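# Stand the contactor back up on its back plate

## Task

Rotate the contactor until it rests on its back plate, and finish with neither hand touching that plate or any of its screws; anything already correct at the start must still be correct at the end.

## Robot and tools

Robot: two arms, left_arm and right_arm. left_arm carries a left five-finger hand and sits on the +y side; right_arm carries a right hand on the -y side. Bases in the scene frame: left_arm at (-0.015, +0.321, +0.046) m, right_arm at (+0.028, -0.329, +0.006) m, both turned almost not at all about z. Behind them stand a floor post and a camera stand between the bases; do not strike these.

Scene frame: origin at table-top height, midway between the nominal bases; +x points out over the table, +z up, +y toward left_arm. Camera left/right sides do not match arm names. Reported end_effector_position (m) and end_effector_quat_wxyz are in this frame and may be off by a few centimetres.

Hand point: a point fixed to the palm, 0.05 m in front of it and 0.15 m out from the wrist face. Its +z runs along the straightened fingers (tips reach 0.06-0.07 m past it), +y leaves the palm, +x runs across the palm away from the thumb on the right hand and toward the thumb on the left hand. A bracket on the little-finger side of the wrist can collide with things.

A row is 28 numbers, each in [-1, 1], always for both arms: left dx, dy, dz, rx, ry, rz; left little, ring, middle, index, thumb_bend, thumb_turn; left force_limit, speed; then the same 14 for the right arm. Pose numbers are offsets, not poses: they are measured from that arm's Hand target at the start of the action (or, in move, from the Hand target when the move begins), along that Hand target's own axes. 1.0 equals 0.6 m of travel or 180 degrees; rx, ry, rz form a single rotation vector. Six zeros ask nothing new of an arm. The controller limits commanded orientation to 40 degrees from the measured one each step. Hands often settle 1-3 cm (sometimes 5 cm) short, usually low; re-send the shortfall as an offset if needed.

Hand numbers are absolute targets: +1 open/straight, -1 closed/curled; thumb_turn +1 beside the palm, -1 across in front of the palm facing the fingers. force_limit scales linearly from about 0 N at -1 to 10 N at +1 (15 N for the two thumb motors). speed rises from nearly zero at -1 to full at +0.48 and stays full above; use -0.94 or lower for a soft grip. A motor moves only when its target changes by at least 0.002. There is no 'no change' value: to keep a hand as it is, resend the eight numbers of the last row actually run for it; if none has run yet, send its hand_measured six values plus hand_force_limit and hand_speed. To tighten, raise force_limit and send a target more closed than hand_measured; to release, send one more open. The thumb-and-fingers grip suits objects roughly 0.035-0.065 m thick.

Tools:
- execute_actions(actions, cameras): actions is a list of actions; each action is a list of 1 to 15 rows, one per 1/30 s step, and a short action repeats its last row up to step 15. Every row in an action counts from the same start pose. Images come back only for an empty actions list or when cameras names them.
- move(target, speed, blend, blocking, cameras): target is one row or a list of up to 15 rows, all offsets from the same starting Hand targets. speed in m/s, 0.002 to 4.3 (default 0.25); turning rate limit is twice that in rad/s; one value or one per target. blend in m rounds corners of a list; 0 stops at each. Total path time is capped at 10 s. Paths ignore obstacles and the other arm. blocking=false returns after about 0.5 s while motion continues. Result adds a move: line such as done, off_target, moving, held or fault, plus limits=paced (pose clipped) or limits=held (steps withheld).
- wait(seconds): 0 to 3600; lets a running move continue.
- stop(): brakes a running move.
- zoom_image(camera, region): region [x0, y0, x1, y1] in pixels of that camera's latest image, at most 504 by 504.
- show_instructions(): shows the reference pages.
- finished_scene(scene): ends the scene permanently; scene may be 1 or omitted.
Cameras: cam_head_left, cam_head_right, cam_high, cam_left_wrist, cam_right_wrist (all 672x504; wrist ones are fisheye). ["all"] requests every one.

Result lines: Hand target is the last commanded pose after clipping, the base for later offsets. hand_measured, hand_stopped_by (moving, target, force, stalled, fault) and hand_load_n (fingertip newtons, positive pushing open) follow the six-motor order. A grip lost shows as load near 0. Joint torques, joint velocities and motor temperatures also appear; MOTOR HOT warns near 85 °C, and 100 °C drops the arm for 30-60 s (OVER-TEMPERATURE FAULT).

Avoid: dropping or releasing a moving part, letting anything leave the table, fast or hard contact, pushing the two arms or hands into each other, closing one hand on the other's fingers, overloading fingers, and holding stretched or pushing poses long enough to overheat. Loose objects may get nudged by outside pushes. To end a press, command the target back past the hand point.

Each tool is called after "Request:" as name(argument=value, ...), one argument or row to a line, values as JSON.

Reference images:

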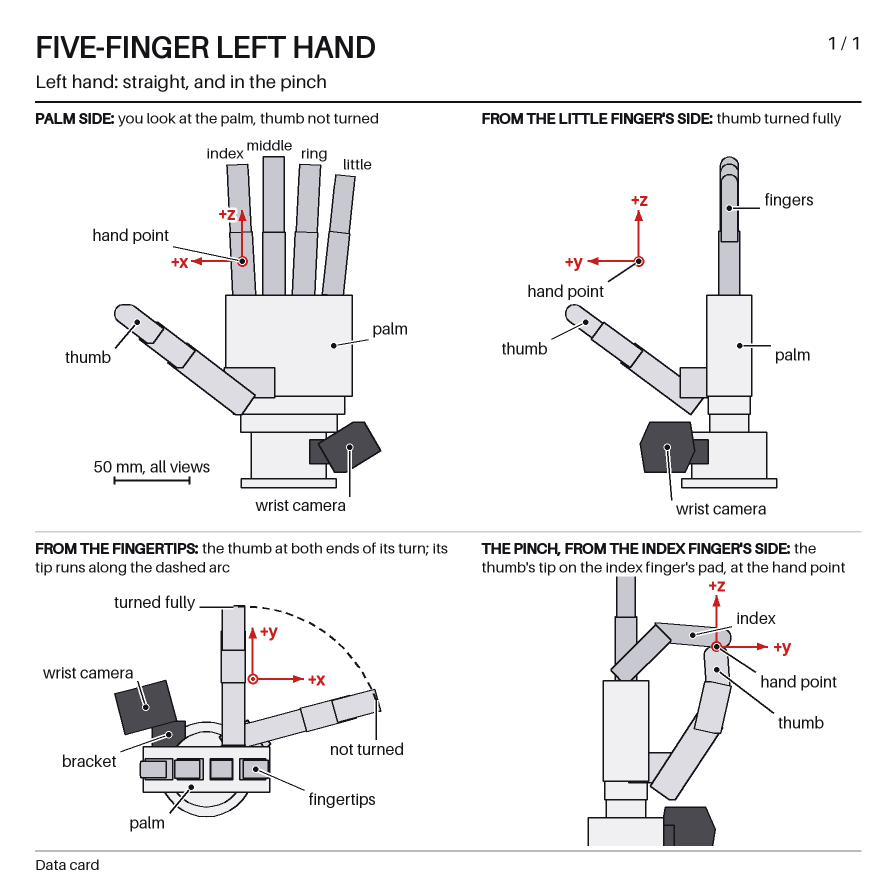

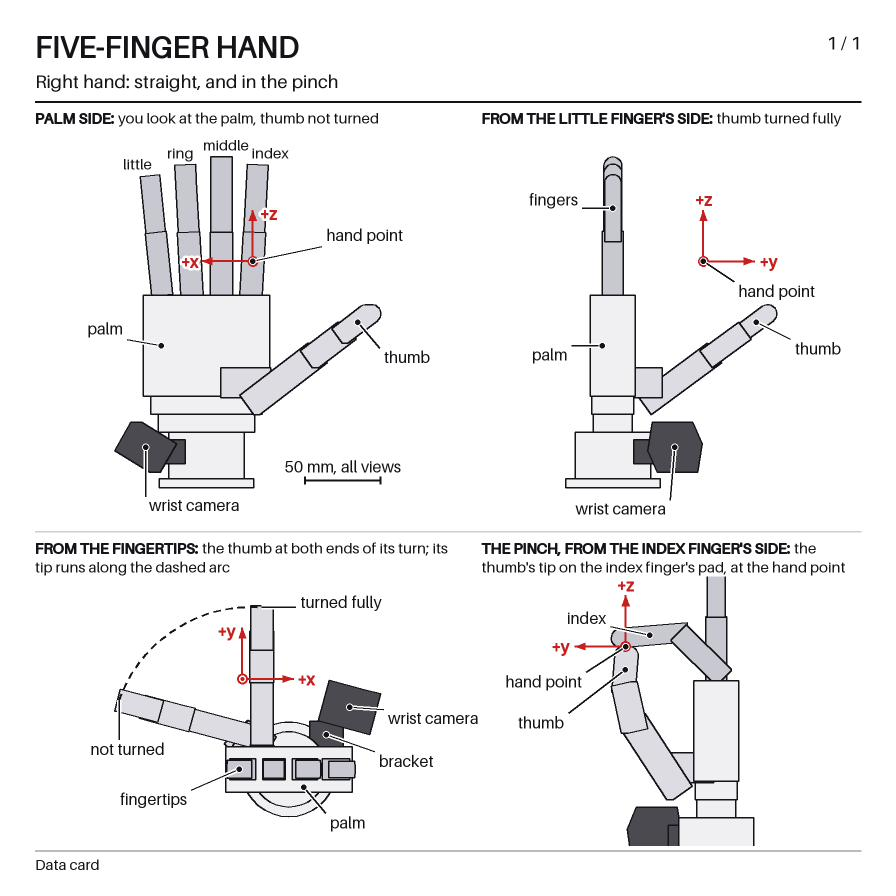

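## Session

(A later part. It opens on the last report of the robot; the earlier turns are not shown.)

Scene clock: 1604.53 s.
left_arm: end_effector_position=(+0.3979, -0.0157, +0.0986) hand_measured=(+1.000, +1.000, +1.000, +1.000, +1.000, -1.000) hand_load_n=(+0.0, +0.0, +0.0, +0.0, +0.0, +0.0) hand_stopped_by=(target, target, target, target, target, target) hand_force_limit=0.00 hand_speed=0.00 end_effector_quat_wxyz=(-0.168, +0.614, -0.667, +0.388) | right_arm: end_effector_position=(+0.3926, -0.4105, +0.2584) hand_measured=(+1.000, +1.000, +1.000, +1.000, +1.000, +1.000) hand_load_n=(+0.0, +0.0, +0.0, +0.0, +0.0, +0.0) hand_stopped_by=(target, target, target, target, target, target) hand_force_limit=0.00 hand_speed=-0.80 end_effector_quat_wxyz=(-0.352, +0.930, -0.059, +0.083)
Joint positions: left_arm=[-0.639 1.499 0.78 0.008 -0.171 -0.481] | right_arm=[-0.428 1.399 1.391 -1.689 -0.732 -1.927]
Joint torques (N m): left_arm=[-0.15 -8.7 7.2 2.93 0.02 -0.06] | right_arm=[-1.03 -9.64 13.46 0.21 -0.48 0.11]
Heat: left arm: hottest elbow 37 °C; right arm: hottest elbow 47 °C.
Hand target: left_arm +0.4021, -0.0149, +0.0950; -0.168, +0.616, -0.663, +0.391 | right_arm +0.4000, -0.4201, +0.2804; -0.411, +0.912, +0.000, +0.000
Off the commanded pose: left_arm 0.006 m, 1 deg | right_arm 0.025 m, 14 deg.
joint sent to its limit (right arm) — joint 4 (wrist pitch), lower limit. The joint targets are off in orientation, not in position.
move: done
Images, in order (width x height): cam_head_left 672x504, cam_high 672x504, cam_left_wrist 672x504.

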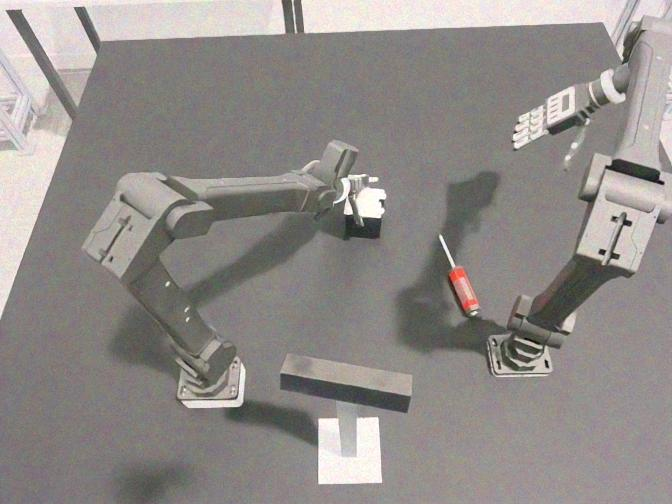

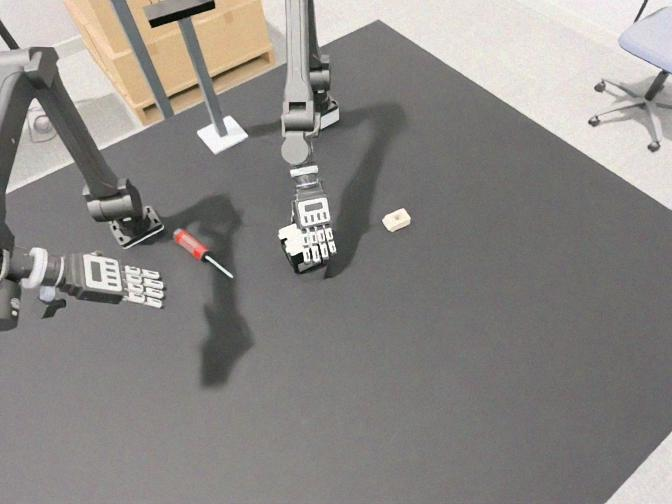

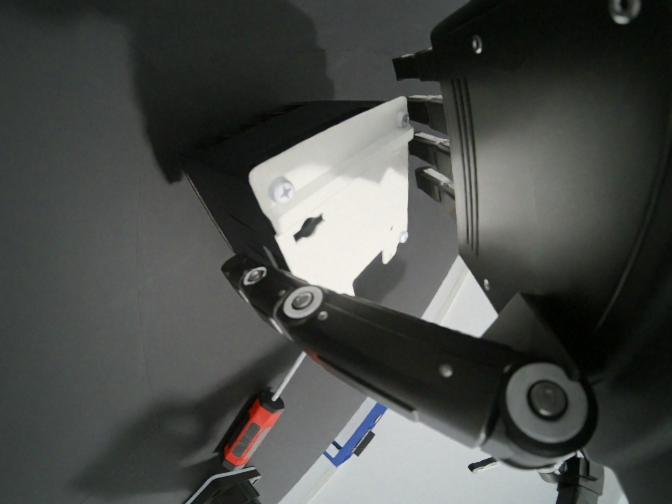

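Request:
move(
  target=[-0.01877,0.012,0.02312,0,0,0,1,1,1,1,1,-1,0,0, 0,0,0,0,0,0,1,1,1,1,1,1,0,-0.8],
  speed=0.05,
  cameras=["cam_head_left", "cam_left_wrist", "cam_high"],
)

Request:
zoom_image(
  camera="cam_left_wrist",
  region=[150, 60, 450, 360],
)

Request:
zoom_image(
  camera="cam_high",
  region=[260, 180, 360, 290],
)

Request:
zoom_image(
  camera="cam_head_left",
  region=[310, 140, 410, 260],
)

Scene clock: 1629.13 s.
left_arm: end_effector_position=(+0.4001, -0.0130, +0.0816) hand_measured=(+1.000, +1.000, +1.000, +1.000, +1.000, -1.000) hand_load_n=(+0.0, +0.0, +0.0, +0.0, +0.0, +0.0) hand_stopped_by=(target, target, target, target, target, target) hand_force_limit=0.00 hand_speed=0.00 end_effector_quat_wxyz=(-0.161, +0.616, -0.667, +0.387) | right_arm: end_effector_position=(+0.3926, -0.4105, +0.2584) hand_measured=(+1.000, +1.000, +1.000, +1.000, +1.000, +1.000) hand_load_n=(+0.0, +0.0, +0.0, +0.0, +0.0, -0.5) hand_stopped_by=(target, target, target, target, target, target) hand_force_limit=0.00 hand_speed=-0.80 end_effector_quat_wxyz=(-0.352, +0.930, -0.059, +0.083)
Joint positions: left_arm=[-0.625 1.537 0.765 0.057 -0.151 -0.481] | right_arm=[-0.428 1.399 1.391 -1.689 -0.732 -1.927]
Joint torques (N m): left_arm=[0.44 -8.35 7.2 3.29 -0.11 0.08] | right_arm=[-0.97 -9.7 13.46 0.21 -0.47 0.11]
Heat: left arm: hottest elbow 36 °C; right arm: hottest elbow 47 °C.
Hand target: left_arm +0.4088, -0.0091, +0.0779; -0.168, +0.616, -0.663, +0.391 | right_arm +0.4000, -0.4201, +0.2804; -0.411, +0.912, +0.000, +0.000
Off the commanded pose: left_arm 0.010 m, 1 deg | right_arm 0.025 m, 14 deg.
joint sent to its limit (right arm) — joint 4 (wrist pitch), lower limit. The joint targets are off in orientation, not in position.
move: done
Images, in order (width x height): cam_head_left 672x504, cam_high 672x504, cam_left_wrist 672x504.

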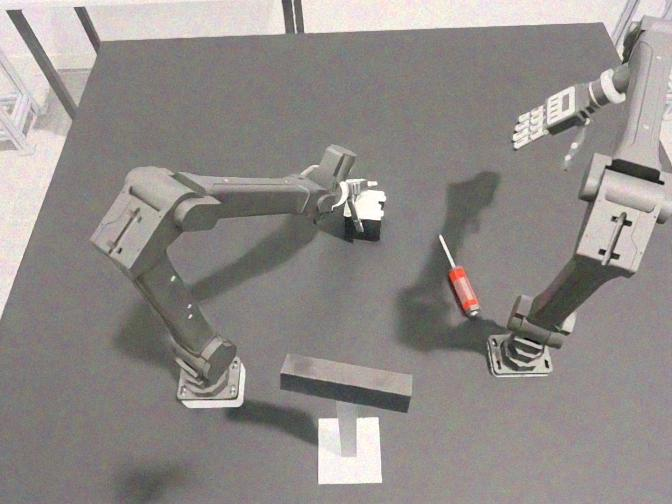

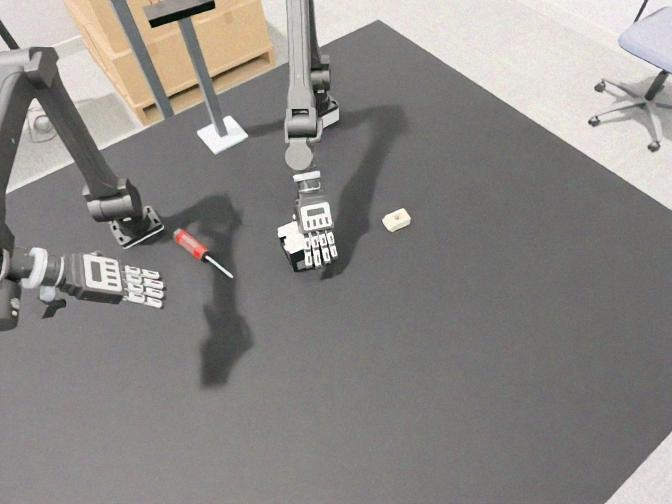

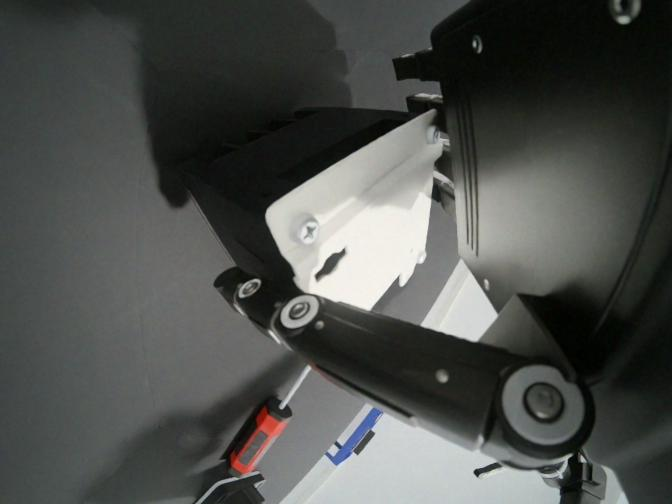

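Scaled by 1.680 from the camera's image (finer frame: 960x720).

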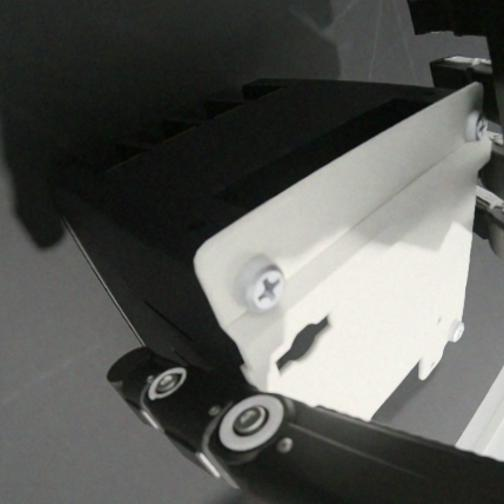

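Scaled by 4.582 from the camera's image (finer frame: 960x720).

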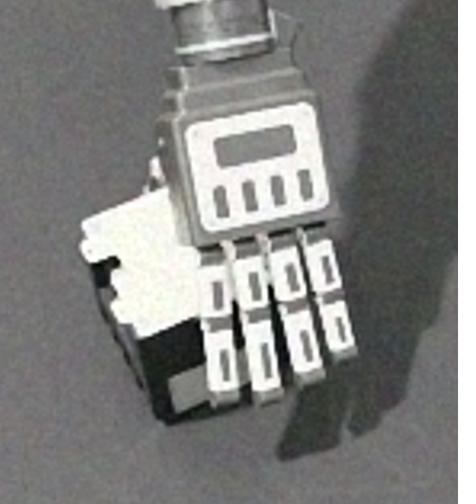

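Scaled by 4.200 from the camera's image (finer frame: 960x720).

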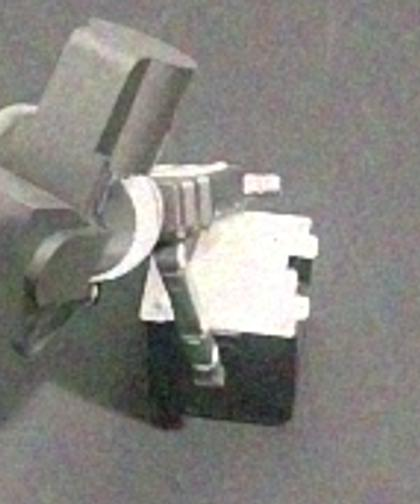

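Request:
move(
  target=[
    [-0.01165,-0.00607,0.00998,0,0,0,1,1,1,1,1,-1,0,0, 0,0,0,0,0,0,1,1,1,1,1,1,0,-0.8],
    [-0.01165,-0.00607,0.00998,0,0,0,1,1,0.0,0.0,1,-1,-0.2,-0.9, 0,0,0,0,0,0,1,1,1,1,1,1,0,-0.8],
  ],
  speed=0.05,
  cameras=["cam_head_left", "cam_left_wrist", "cam_high"],
)

Request:
zoom_image(
  camera="cam_left_wrist",
  region=[150, 60, 450, 360],
)

Request:
zoom_image(
  camera="cam_high",
  region=[260, 180, 360, 290],
)

Request:
zoom_image(
  camera="cam_head_left",
  region=[310, 140, 410, 260],
)

Scene clock: 1639.90 s.
left_arm: end_effector_position=(+0.4095, -0.0108, +0.0844) hand_measured=(+1.000, +1.000, +0.668, +0.416, +1.000, -1.000) hand_load_n=(+0.0, -0.5, +2.5, +5.5, +1.5, +1.5) hand_stopped_by=(target, target, force, force, target, target) hand_force_limit=-0.20 hand_speed=-0.90 end_effector_quat_wxyz=(-0.163, +0.610, -0.664, +0.399) | right_arm: end_effector_position=(+0.3926, -0.4105, +0.2584) hand_measured=(+1.000, +1.000, +1.000, +1.000, +1.000, +1.000) hand_load_n=(+0.0, +0.0, +0.0, +0.0, +0.0, +0.0) hand_stopped_by=(target, target, target, target, target, target) hand_force_limit=0.00 hand_speed=-0.80 end_effector_quat_wxyz=(-0.352, +0.930, -0.059, +0.083)
Joint positions: left_arm=[-0.606 1.544 0.765 0.093 -0.133 -0.463] | right_arm=[-0.428 1.399 1.391 -1.689 -0.732 -1.927]
Joint torques (N m): left_arm=[0.73 -7.77 7.82 2.14 -0.18 0.05] | right_arm=[-1.03 -9.7 13.48 0.21 -0.47 0.11]
Heat: left arm: hottest elbow 36 °C; right arm: hottest elbow 47 °C.
Hand target: left_arm +0.4169, -0.0040, +0.0750; -0.168, +0.616, -0.663, +0.391 | right_arm +0.4000, -0.4201, +0.2804; -0.411, +0.912, +0.000, +0.000
Off the commanded pose: left_arm 0.014 m, 1 deg | right_arm 0.025 m, 14 deg.
joint sent to its limit (right arm) — joint 4 (wrist pitch), lower limit. The joint targets are off in orientation, not in position.
move: off_target (left_arm); target 2's new numbers were sent with left_arm's hand 0.015 m and 1 deg from that target
Images, in order (width x height): cam_head_left 672x504, cam_high 672x504, cam_left_wrist 672x504.

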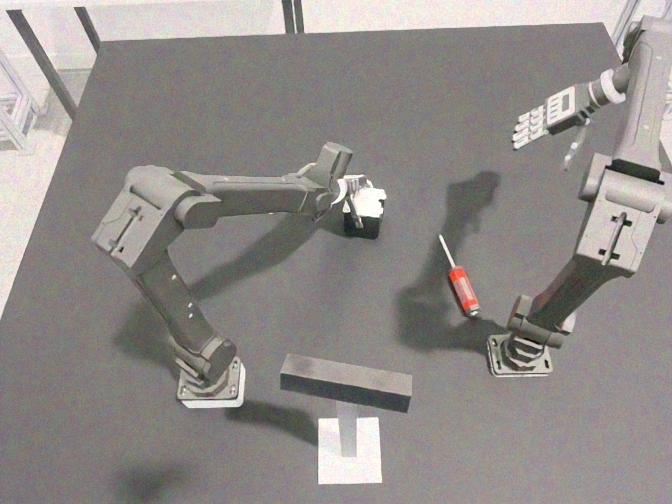

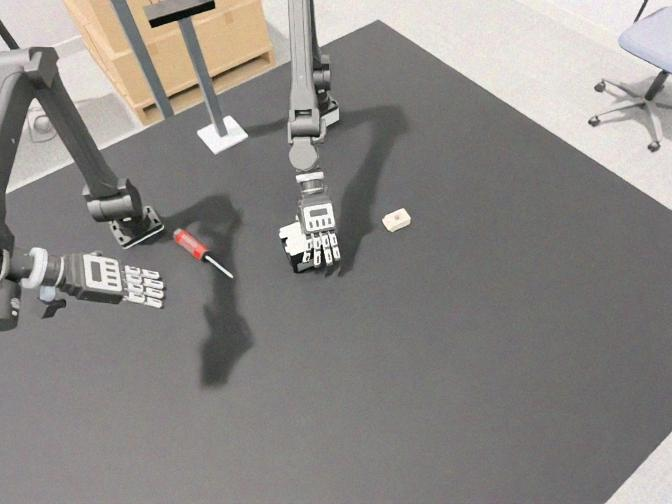

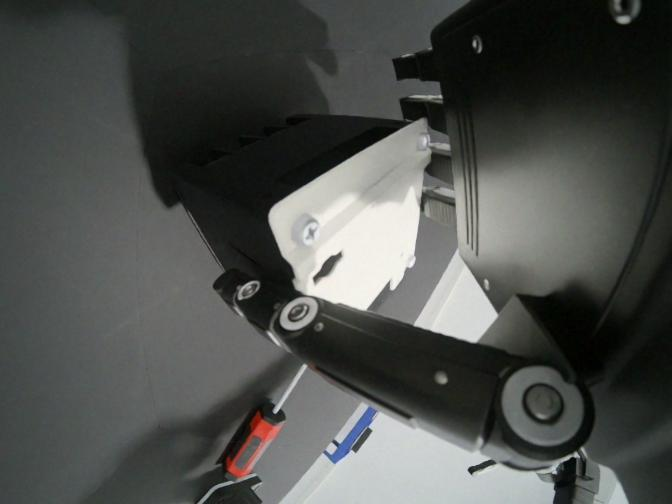

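Scaled by 1.680 from the camera's image (finer frame: 960x720).

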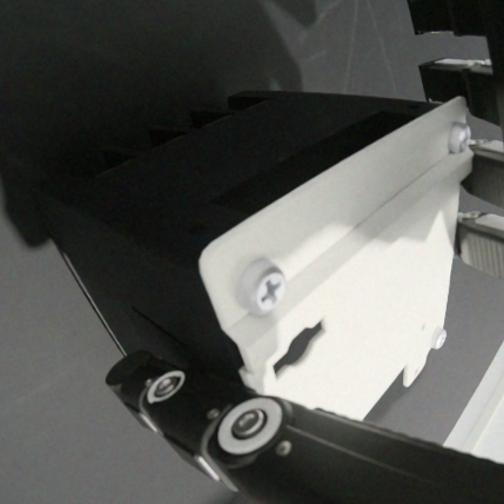

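Scaled by 4.582 from the camera's image (finer frame: 960x720).

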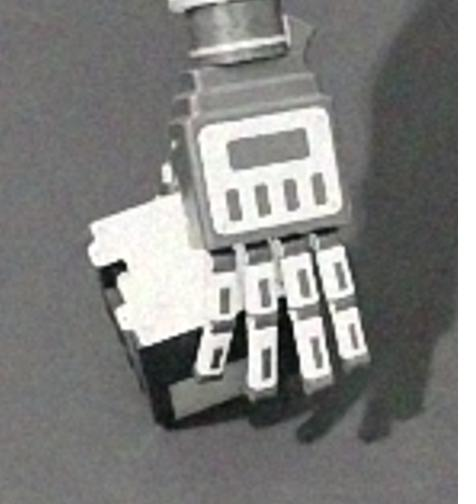

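Scaled by 4.200 from the camera's image (finer frame: 960x720).

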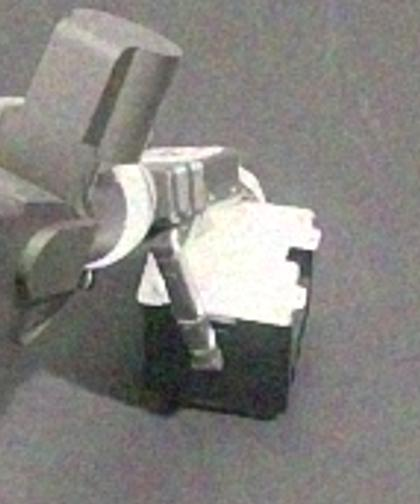

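Request:
move(
  target=[0,0,0,0,0,0,1,1,-0.2,-0.1,1,-1,0.4,-0.9, 0,0,0,0,0,0,1,1,1,1,1,1,0,-0.8],
  speed=0.05,
  cameras=["cam_head_left", "cam_left_wrist", "cam_high"],
)

Request:
zoom_image(
  camera="cam_left_wrist",
  region=[150, 60, 450, 360],
)

Request:
zoom_image(
  camera="cam_high",
  region=[260, 180, 360, 290],
)

Request:
zoom_image(
  camera="cam_head_left",
  region=[310, 140, 410, 260],
)

Scene clock: 1661.83 s.
left_arm: end_effector_position=(+0.4114, -0.0107, +0.0857) hand_measured=(+1.000, +1.000, +0.530, +0.398, +1.000, -1.000) hand_load_n=(-0.5, +0.0, +7.0, +4.0, +2.0, +4.5) hand_stopped_by=(target, target, force, force, target, target) hand_force_limit=0.40 hand_speed=-0.90 end_effector_quat_wxyz=(-0.166, +0.609, -0.663, +0.402) | right_arm: end_effector_position=(+0.3926, -0.4105, +0.2584) hand_measured=(+1.000, +1.000, +1.000, +1.000, +1.000, +1.000) hand_load_n=(+0.0, +0.0, +0.0, +0.0, +0.0, -0.5) hand_stopped_by=(target, target, target, target, target, target) hand_force_limit=0.00 hand_speed=-0.80 end_effector_quat_wxyz=(-0.352, +0.930, -0.059, +0.083)
Joint positions: left_arm=[-0.605 1.544 0.765 0.101 -0.136 -0.458] | right_arm=[-0.428 1.399 1.391 -1.689 -0.732 -1.927]
Joint torques (N m): left_arm=[0.56 -7.88 7.77 1.94 -0.07 -0.02] | right_arm=[-0.97 -9.7 13.46 0.2 -0.48 0.11]
Heat: left arm: hottest elbow 37 °C; right arm: hottest elbow 48 °C.
Hand target: left_arm +0.4169, -0.0041, +0.0751; -0.168, +0.616, -0.663, +0.391 | right_arm +0.4000, -0.4201, +0.2804; -0.411, +0.912, +0.000, +0.000
Off the commanded pose: left_arm 0.014 m, 2 deg | right_arm 0.025 m, 14 deg.
joint sent to its limit (right arm) — joint 4 (wrist pitch), lower limit. The joint targets are off in orientation, not in position.
move: done
Images, in order (width x height): cam_head_left 672x504, cam_high 672x504, cam_left_wrist 672x504.

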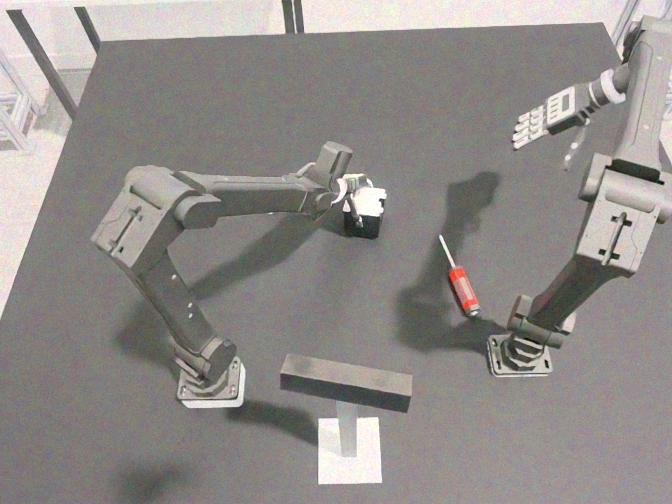

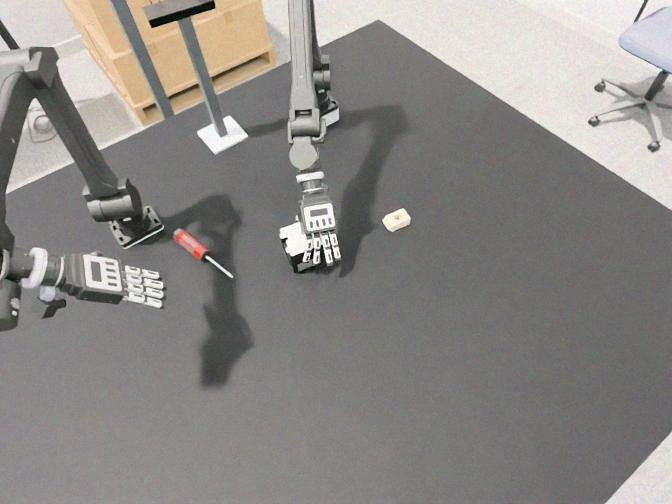

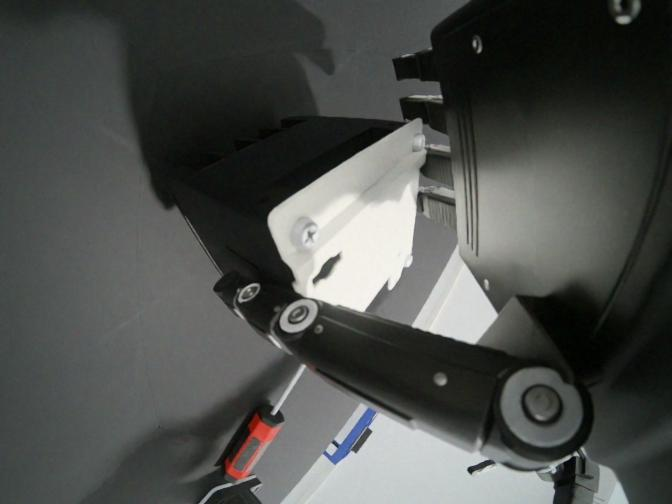

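Scaled by 1.680 from the camera's image (finer frame: 960x720).

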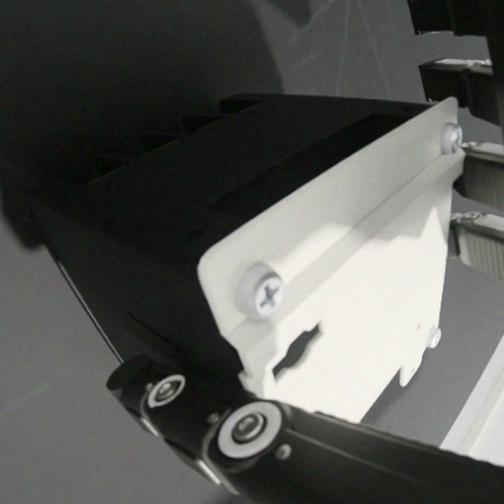

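Scaled by 4.582 from the camera's image (finer frame: 960x720).

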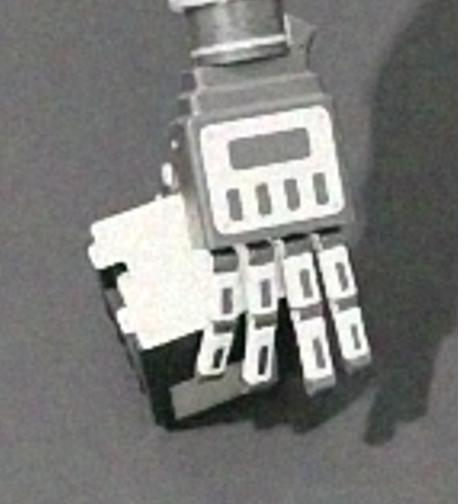

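Scaled by 4.200 from the camera's image (finer frame: 960x720).

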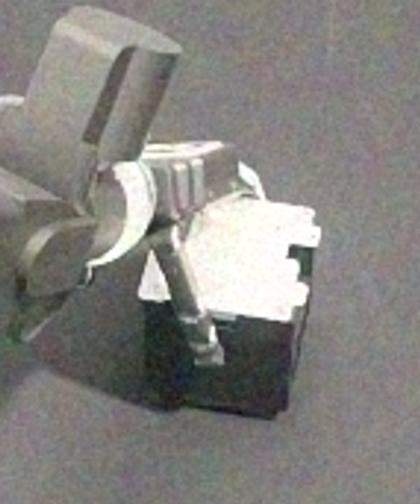

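Request:
move(
  target=[0,0,0,0,0,0,1,1,-0.3,-0.2,1,-1,0.9,-0.9, 0,0,0,0,0,0,1,1,1,1,1,1,0,-0.8],
  speed=0.05,
  cameras=[],
)

Scene clock: 1673.67 s.
left_arm: end_effector_position=(+0.4119, -0.0109, +0.0861) hand_measured=(+1.000, +1.000, +0.478, +0.356, +1.000, -1.000) hand_load_n=(+0.0, +0.0, +9.0, +10.5, +2.5, +4.5) hand_stopped_by=(target, target, force, force, target, target) hand_force_limit=0.90 hand_speed=-0.90 end_effector_quat_wxyz=(-0.168, +0.607, -0.664, +0.403) | right_arm: end_effector_position=(+0.3926, -0.4105, +0.2584) hand_measured=(+1.000, +1.000, +1.000, +1.000, +1.000, +1.000) hand_load_n=(+0.0, +0.0, +0.0, +0.0, +0.0, +0.0) hand_stopped_by=(target, target, target, target, target, target) hand_force_limit=0.00 hand_speed=-0.80 end_effector_quat_wxyz=(-0.352, +0.930, -0.059, +0.083)
Joint positions: left_arm=[-0.605 1.544 0.765 0.104 -0.136 -0.455] | right_arm=[-0.428 1.399 1.391 -1.689 -0.732 -1.927]
Joint torques (N m): left_arm=[0.79 -7.82 7.88 1.73 -0.06 -0.04] | right_arm=[-0.97 -9.7 13.45 0.18 -0.47 0.11]
Heat: left arm: hottest elbow 36 °C; right arm: hottest elbow 48 °C.
Hand target: left_arm +0.4169, -0.0041, +0.0751; +0.168, -0.616, +0.663, -0.391 | right_arm +0.4000, -0.4201, +0.2804; -0.411, +0.912, +0.000, +0.000
Off the commanded pose: left_arm 0.014 m, 2 deg | right_arm 0.025 m, 14 deg.
joint sent to its limit (right arm) — joint 4 (wrist pitch), lower limit. The joint targets are off in orientation, not in position.
move: done

Request:
move(
  target=[0.03417,-0.0539,-0.05545,0,0,0,1,1,-0.3,-0.2,1,-1,0.9,-0.9, 0,0,0,0,0,0,1,1,1,1,1,1,0,-0.8],
  speed=0.04,
  cameras=["cam_head_left", "cam_left_wrist", "cam_high"],
)

Request:
zoom_image(
  camera="cam_left_wrist",
  region=[150, 60, 450, 360],
)

Request:
zoom_image(
  camera="cam_high",
  region=[260, 180, 360, 290],
)

Request:
zoom_image(
  camera="cam_head_left",
  region=[310, 140, 410, 260],
)

Scene clock: 1686.47 s.
left_arm: end_effector_position=(+0.3972, +0.0040, +0.0897) hand_measured=(+1.000, +1.000, +0.478, +0.356, +1.000, -1.000) hand_load_n=(+0.0, +0.0, +6.0, +12.0, +2.0, +3.5) hand_stopped_by=(target, target, force, force, target, target) hand_force_limit=0.90 hand_speed=-0.90 end_effector_quat_wxyz=(-0.167, +0.619, -0.676, +0.362) | right_arm: end_effector_position=(+0.3926, -0.4105, +0.2584) hand_measured=(+1.000, +1.000, +1.000, +1.000, +1.000, +1.000) hand_load_n=(+0.0, +0.0, +0.0, +0.0, +0.0, +0.0) hand_stopped_by=(target, target, target, target, target, target) hand_force_limit=0.00 hand_speed=-0.80 end_effector_quat_wxyz=(-0.352, +0.930, -0.059, +0.083)
Joint positions: left_arm=[-0.605 1.496 0.778 -0.045 -0.155 -0.455] | right_arm=[-0.428 1.399 1.391 -1.689 -0.732 -1.927]
Joint torques (N m): left_arm=[-0.97 -12.45 11.4 1.29 0.08 -0.17] | right_arm=[-0.97 -9.7 13.46 0.21 -0.47 0.11]
Heat: left arm: hottest elbow 36 °C; right arm: hottest elbow 48 °C.
Hand target: left_arm +0.4118, -0.0110, +0.1249; +0.168, -0.616, +0.663, -0.391 | right_arm +0.4000, -0.4201, +0.2804; -0.411, +0.912, +0.000, +0.000
Off the commanded pose: left_arm 0.041 m, 4 deg | right_arm 0.025 m, 14 deg.
joint sent to its limit (right arm) — joint 4 (wrist pitch), lower limit. The joint targets are off in orientation, not in position.
move: off_target (left_arm)
Images, in order (width x height): cam_head_left 672x504, cam_high 672x504, cam_left_wrist 672x504.

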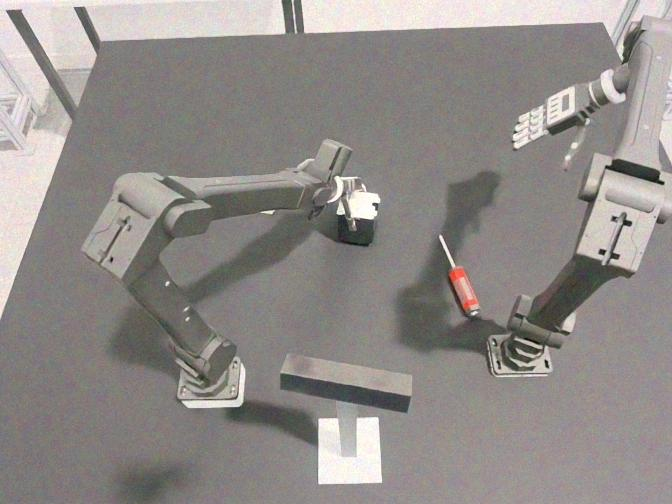

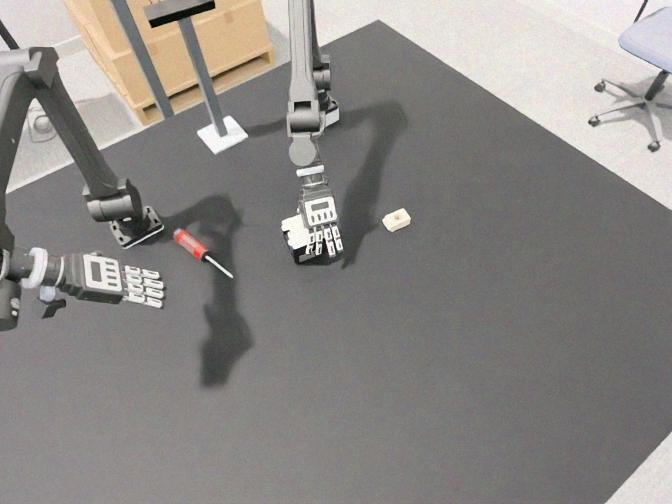

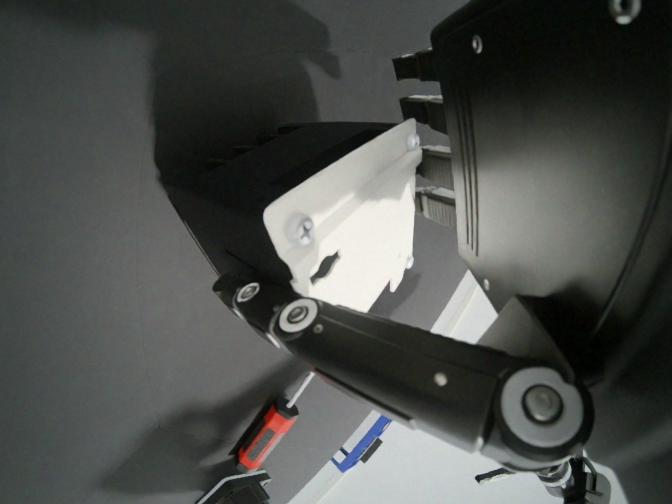

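Scaled by 1.680 from the camera's image (finer frame: 960x720).

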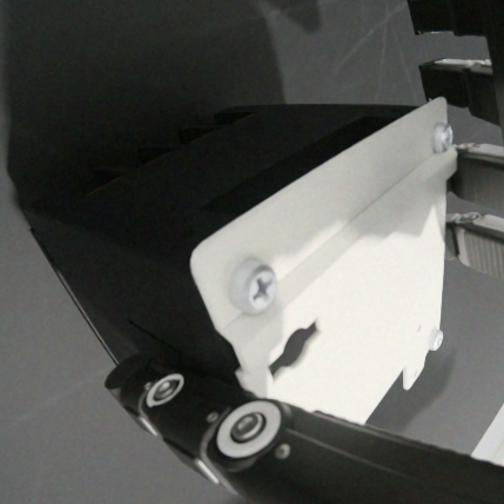

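Scaled by 4.582 from the camera's image (finer frame: 960x720).

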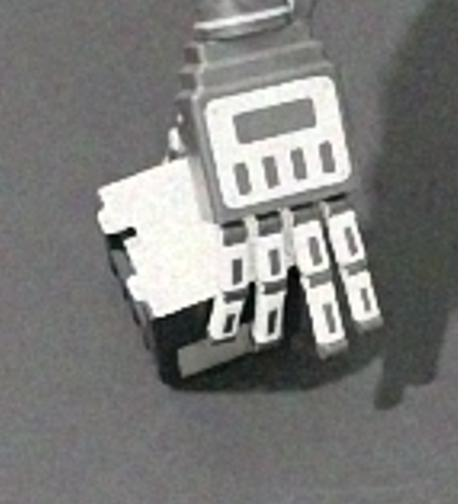

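Scaled by 4.200 from the camera's image (finer frame: 960x720).

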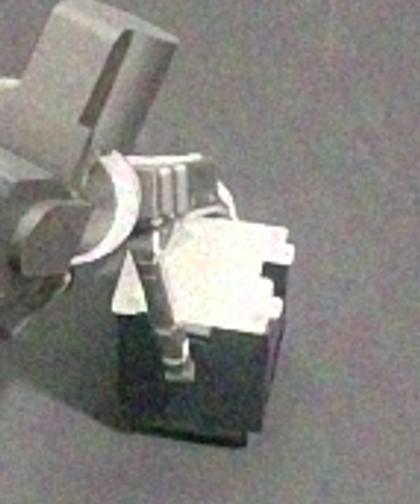

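Request:
move(
  target=[0.0065,-0.0433,-0.0265,0,0,0,1,1,-0.3,-0.2,1,-1,0.9,-0.9, 0,0,0,0,0,0,1,1,1,1,1,1,0,-0.8],
  speed=0.04,
  cameras=["cam_head_left", "cam_left_wrist", "cam_high"],
)

Request:
zoom_image(
  camera="cam_head_left",
  region=[310, 140, 410, 260],
)

Request:
zoom_image(
  camera="cam_high",
  region=[260, 180, 360, 290],
)

Scene clock: 1702.47 s.
left_arm: end_effector_position=(+0.3843, +0.0119, +0.0927) hand_measured=(+1.000, +1.000, +0.478, +0.356, +1.000, -1.000) hand_load_n=(+0.0, +0.0, +4.0, +12.5, +2.0, +1.5) hand_stopped_by=(target, target, force, force, target, target) hand_force_limit=0.90 hand_speed=-0.90 end_effector_quat_wxyz=(+0.158, -0.625, +0.688, -0.333) | right_arm: end_effector_position=(+0.3926, -0.4105, +0.2584) hand_measured=(+1.000, +1.000, +1.000, +1.000, +1.000, +1.000) hand_load_n=(+0.0, -0.5, +0.0, +0.0, +0.0, -0.5) hand_stopped_by=(target, target, target, target, target, target) hand_force_limit=0.00 hand_speed=-0.80 end_effector_quat_wxyz=(-0.352, +0.930, -0.059, +0.083)
Joint positions: left_arm=[-0.604 1.467 0.793 -0.153 -0.148 -0.455] | right_arm=[-0.428 1.399 1.391 -1.689 -0.732 -1.927]
Joint torques (N m): left_arm=[-0.15 -13.98 13.86 1.83 0.24 -0.07] | right_arm=[-0.97 -9.7 13.46 0.2 -0.47 0.11]
Heat: left arm: hottest elbow 37 °C; right arm: hottest elbow 48 °C.
Hand target: left_arm +0.4178, -0.0080, +0.1549; +0.168, -0.616, +0.663, -0.391 | right_arm +0.4000, -0.4201, +0.2804; -0.411, +0.912, +0.000, +0.000
Off the commanded pose: left_arm 0.073 m, 7 deg | right_arm 0.025 m, 14 deg.
joint sent to its limit (right arm) — joint 4 (wrist pitch), lower limit. The joint targets are off in orientation, not in position.
move: off_target (left_arm)
Images, in order (width x height): cam_head_left 672x504, cam_high 672x504, cam_left_wrist 672x504.

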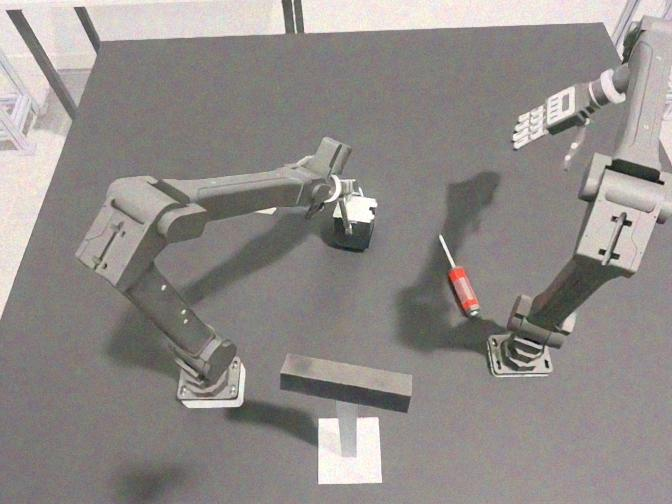

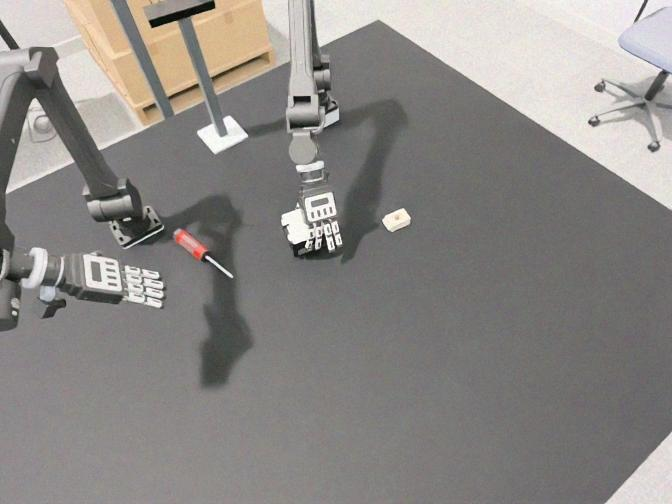

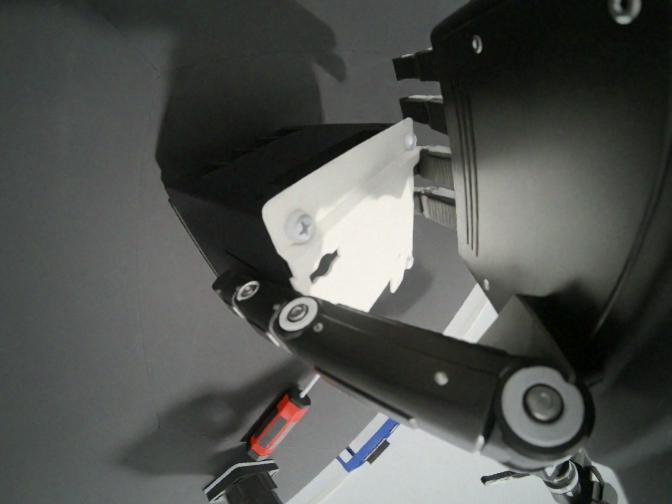

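Scaled by 4.200 from the camera's image (finer frame: 960x720).

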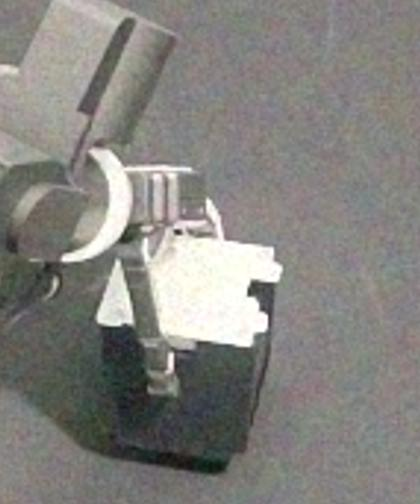

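Scaled by 4.582 from the camera's image (finer frame: 960x720).

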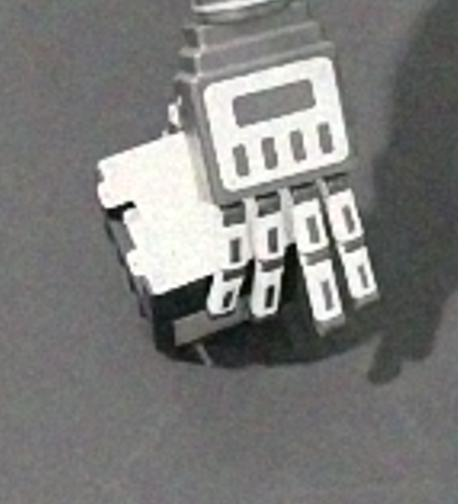

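Request:
move(
  target=[0.02157,-0.06037,-0.0532,0.0355,0.0181,-0.0097,1,1,-0.3,-0.2,1,-1,0.9,-0.9, 0,0,0,0,0,0,1,1,1,1,1,1,0,-0.8],
  speed=0.04,
  cameras=["cam_head_left", "cam_left_wrist", "cam_high"],
)

Request:
zoom_image(
  camera="cam_head_left",
  region=[310, 140, 410, 260],
)

Request:
zoom_image(
  camera="cam_high",
  region=[260, 180, 360, 290],
)

Scene clock: 1752.73 s.
left_arm: end_effector_position=(+0.3878, +0.0092, +0.1296) hand_measured=(+1.000, +1.000, +0.478, +0.356, +1.000, -1.000) hand_load_n=(+0.0, +0.0, +1.0, +11.0, +1.0, -1.5) hand_stopped_by=(target, target, force, force, target, target) hand_force_limit=0.90 hand_speed=-0.90 end_effector_quat_wxyz=(+0.165, -0.616, +0.677, -0.367) | right_arm: end_effector_position=(+0.3926, -0.4105, +0.2584) hand_measured=(+1.000, +1.000, +1.000, +1.000, +1.000, +1.000) hand_load_n=(+0.0, +0.0, -0.5, +0.0, +0.0, +0.0) hand_stopped_by=(target, target, target, target, target, target) hand_force_limit=0.00 hand_speed=-0.80 end_effector_quat_wxyz=(-0.352, +0.930, -0.059, +0.083)
Joint positions: left_arm=[-0.604 1.39 0.793 -0.154 -0.144 -0.45] | right_arm=[-0.428 1.399 1.391 -1.689 -0.732 -1.927]
Joint torques (N m): left_arm=[0.09 -15.62 11.97 4.03 0.24 -0.22] | right_arm=[-0.97 -9.7 13.45 0.21 -0.48 0.11]
Motor temperatures (°C): left_arm=[32 34 42 29 28 31] | right_arm=[29 31 48 28 32 28]
Heat: left arm: hottest elbow 42 °C; right arm: hottest elbow 48 °C.
Hand target: left_arm +0.4177, -0.0081, +0.2049; +0.177, -0.604, +0.635, -0.447 | right_arm +0.4000, -0.4201, +0.2804; -0.411, +0.912, +0.000, +0.000
Off the commanded pose: left_arm 0.083 m, 11 deg | right_arm 0.025 m, 14 deg.
joint sent to its limit (right arm) — joint 4 (wrist pitch), lower limit. The joint targets are off in orientation, not in position.
move: off_target (left_arm)
Images, in order (width x height): cam_head_left 672x504, cam_high 672x504, cam_left_wrist 672x504.

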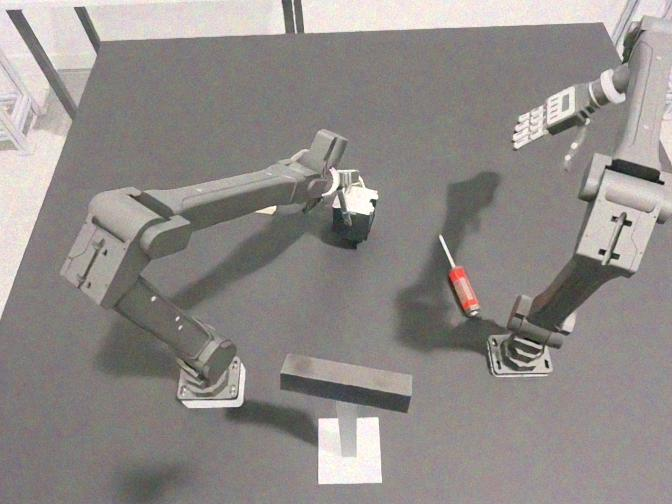

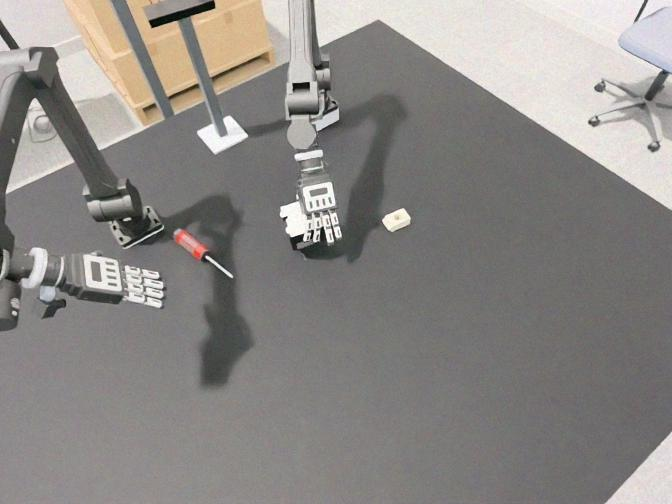

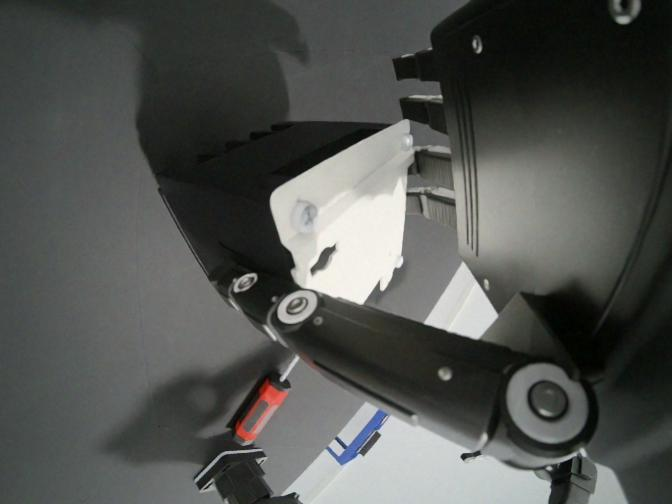

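Scaled by 4.200 from the camera's image (finer frame: 960x720).

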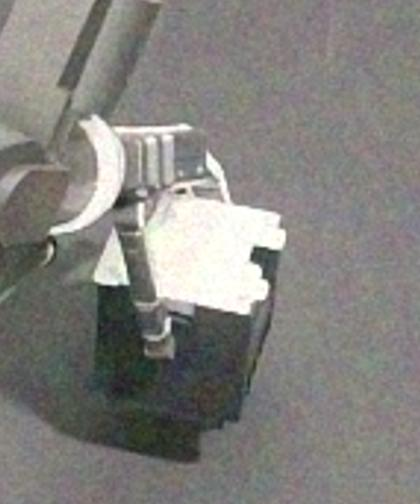

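Scaled by 4.582 from the camera's image (finer frame: 960x720).

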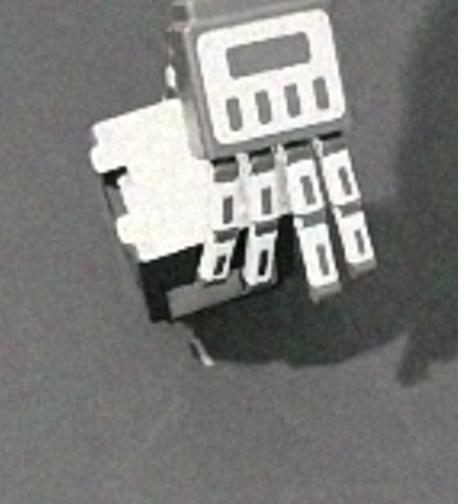

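Request:
zoom_image(
  camera="cam_head_left",
  region=[325, 185, 385, 255],
)

Request:
zoom_image(
  camera="cam_high",
  region=[275, 200, 335, 270],
)

Request:
zoom_image(
  camera="cam_left_wrist",
  region=[130, 100, 330, 340],
)

Scaled by 7.200 from the camera's image (finer frame: 960x720).

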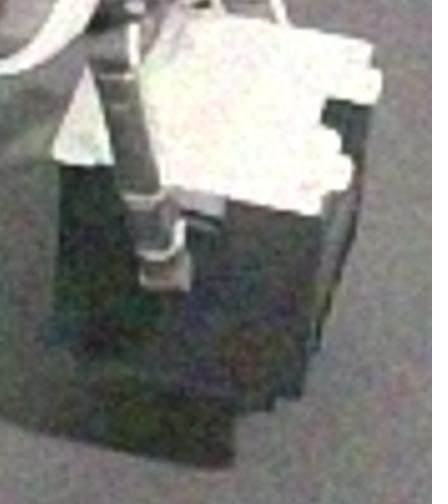

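Scaled by 7.200 from the camera's image (finer frame: 960x720).

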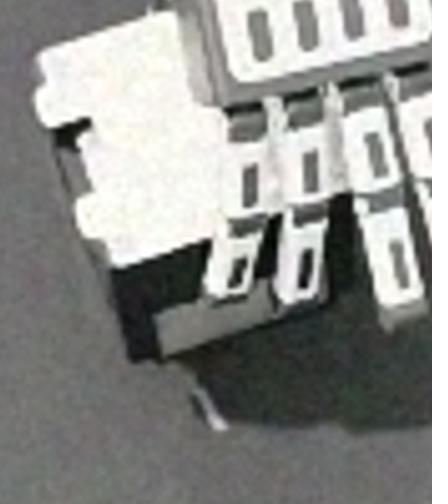

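Scaled by 2.100 from the camera's image (finer frame: 960x720).

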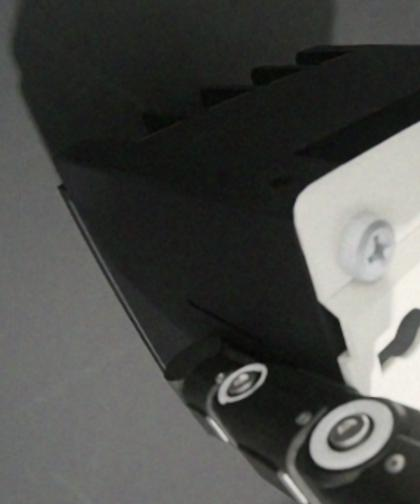

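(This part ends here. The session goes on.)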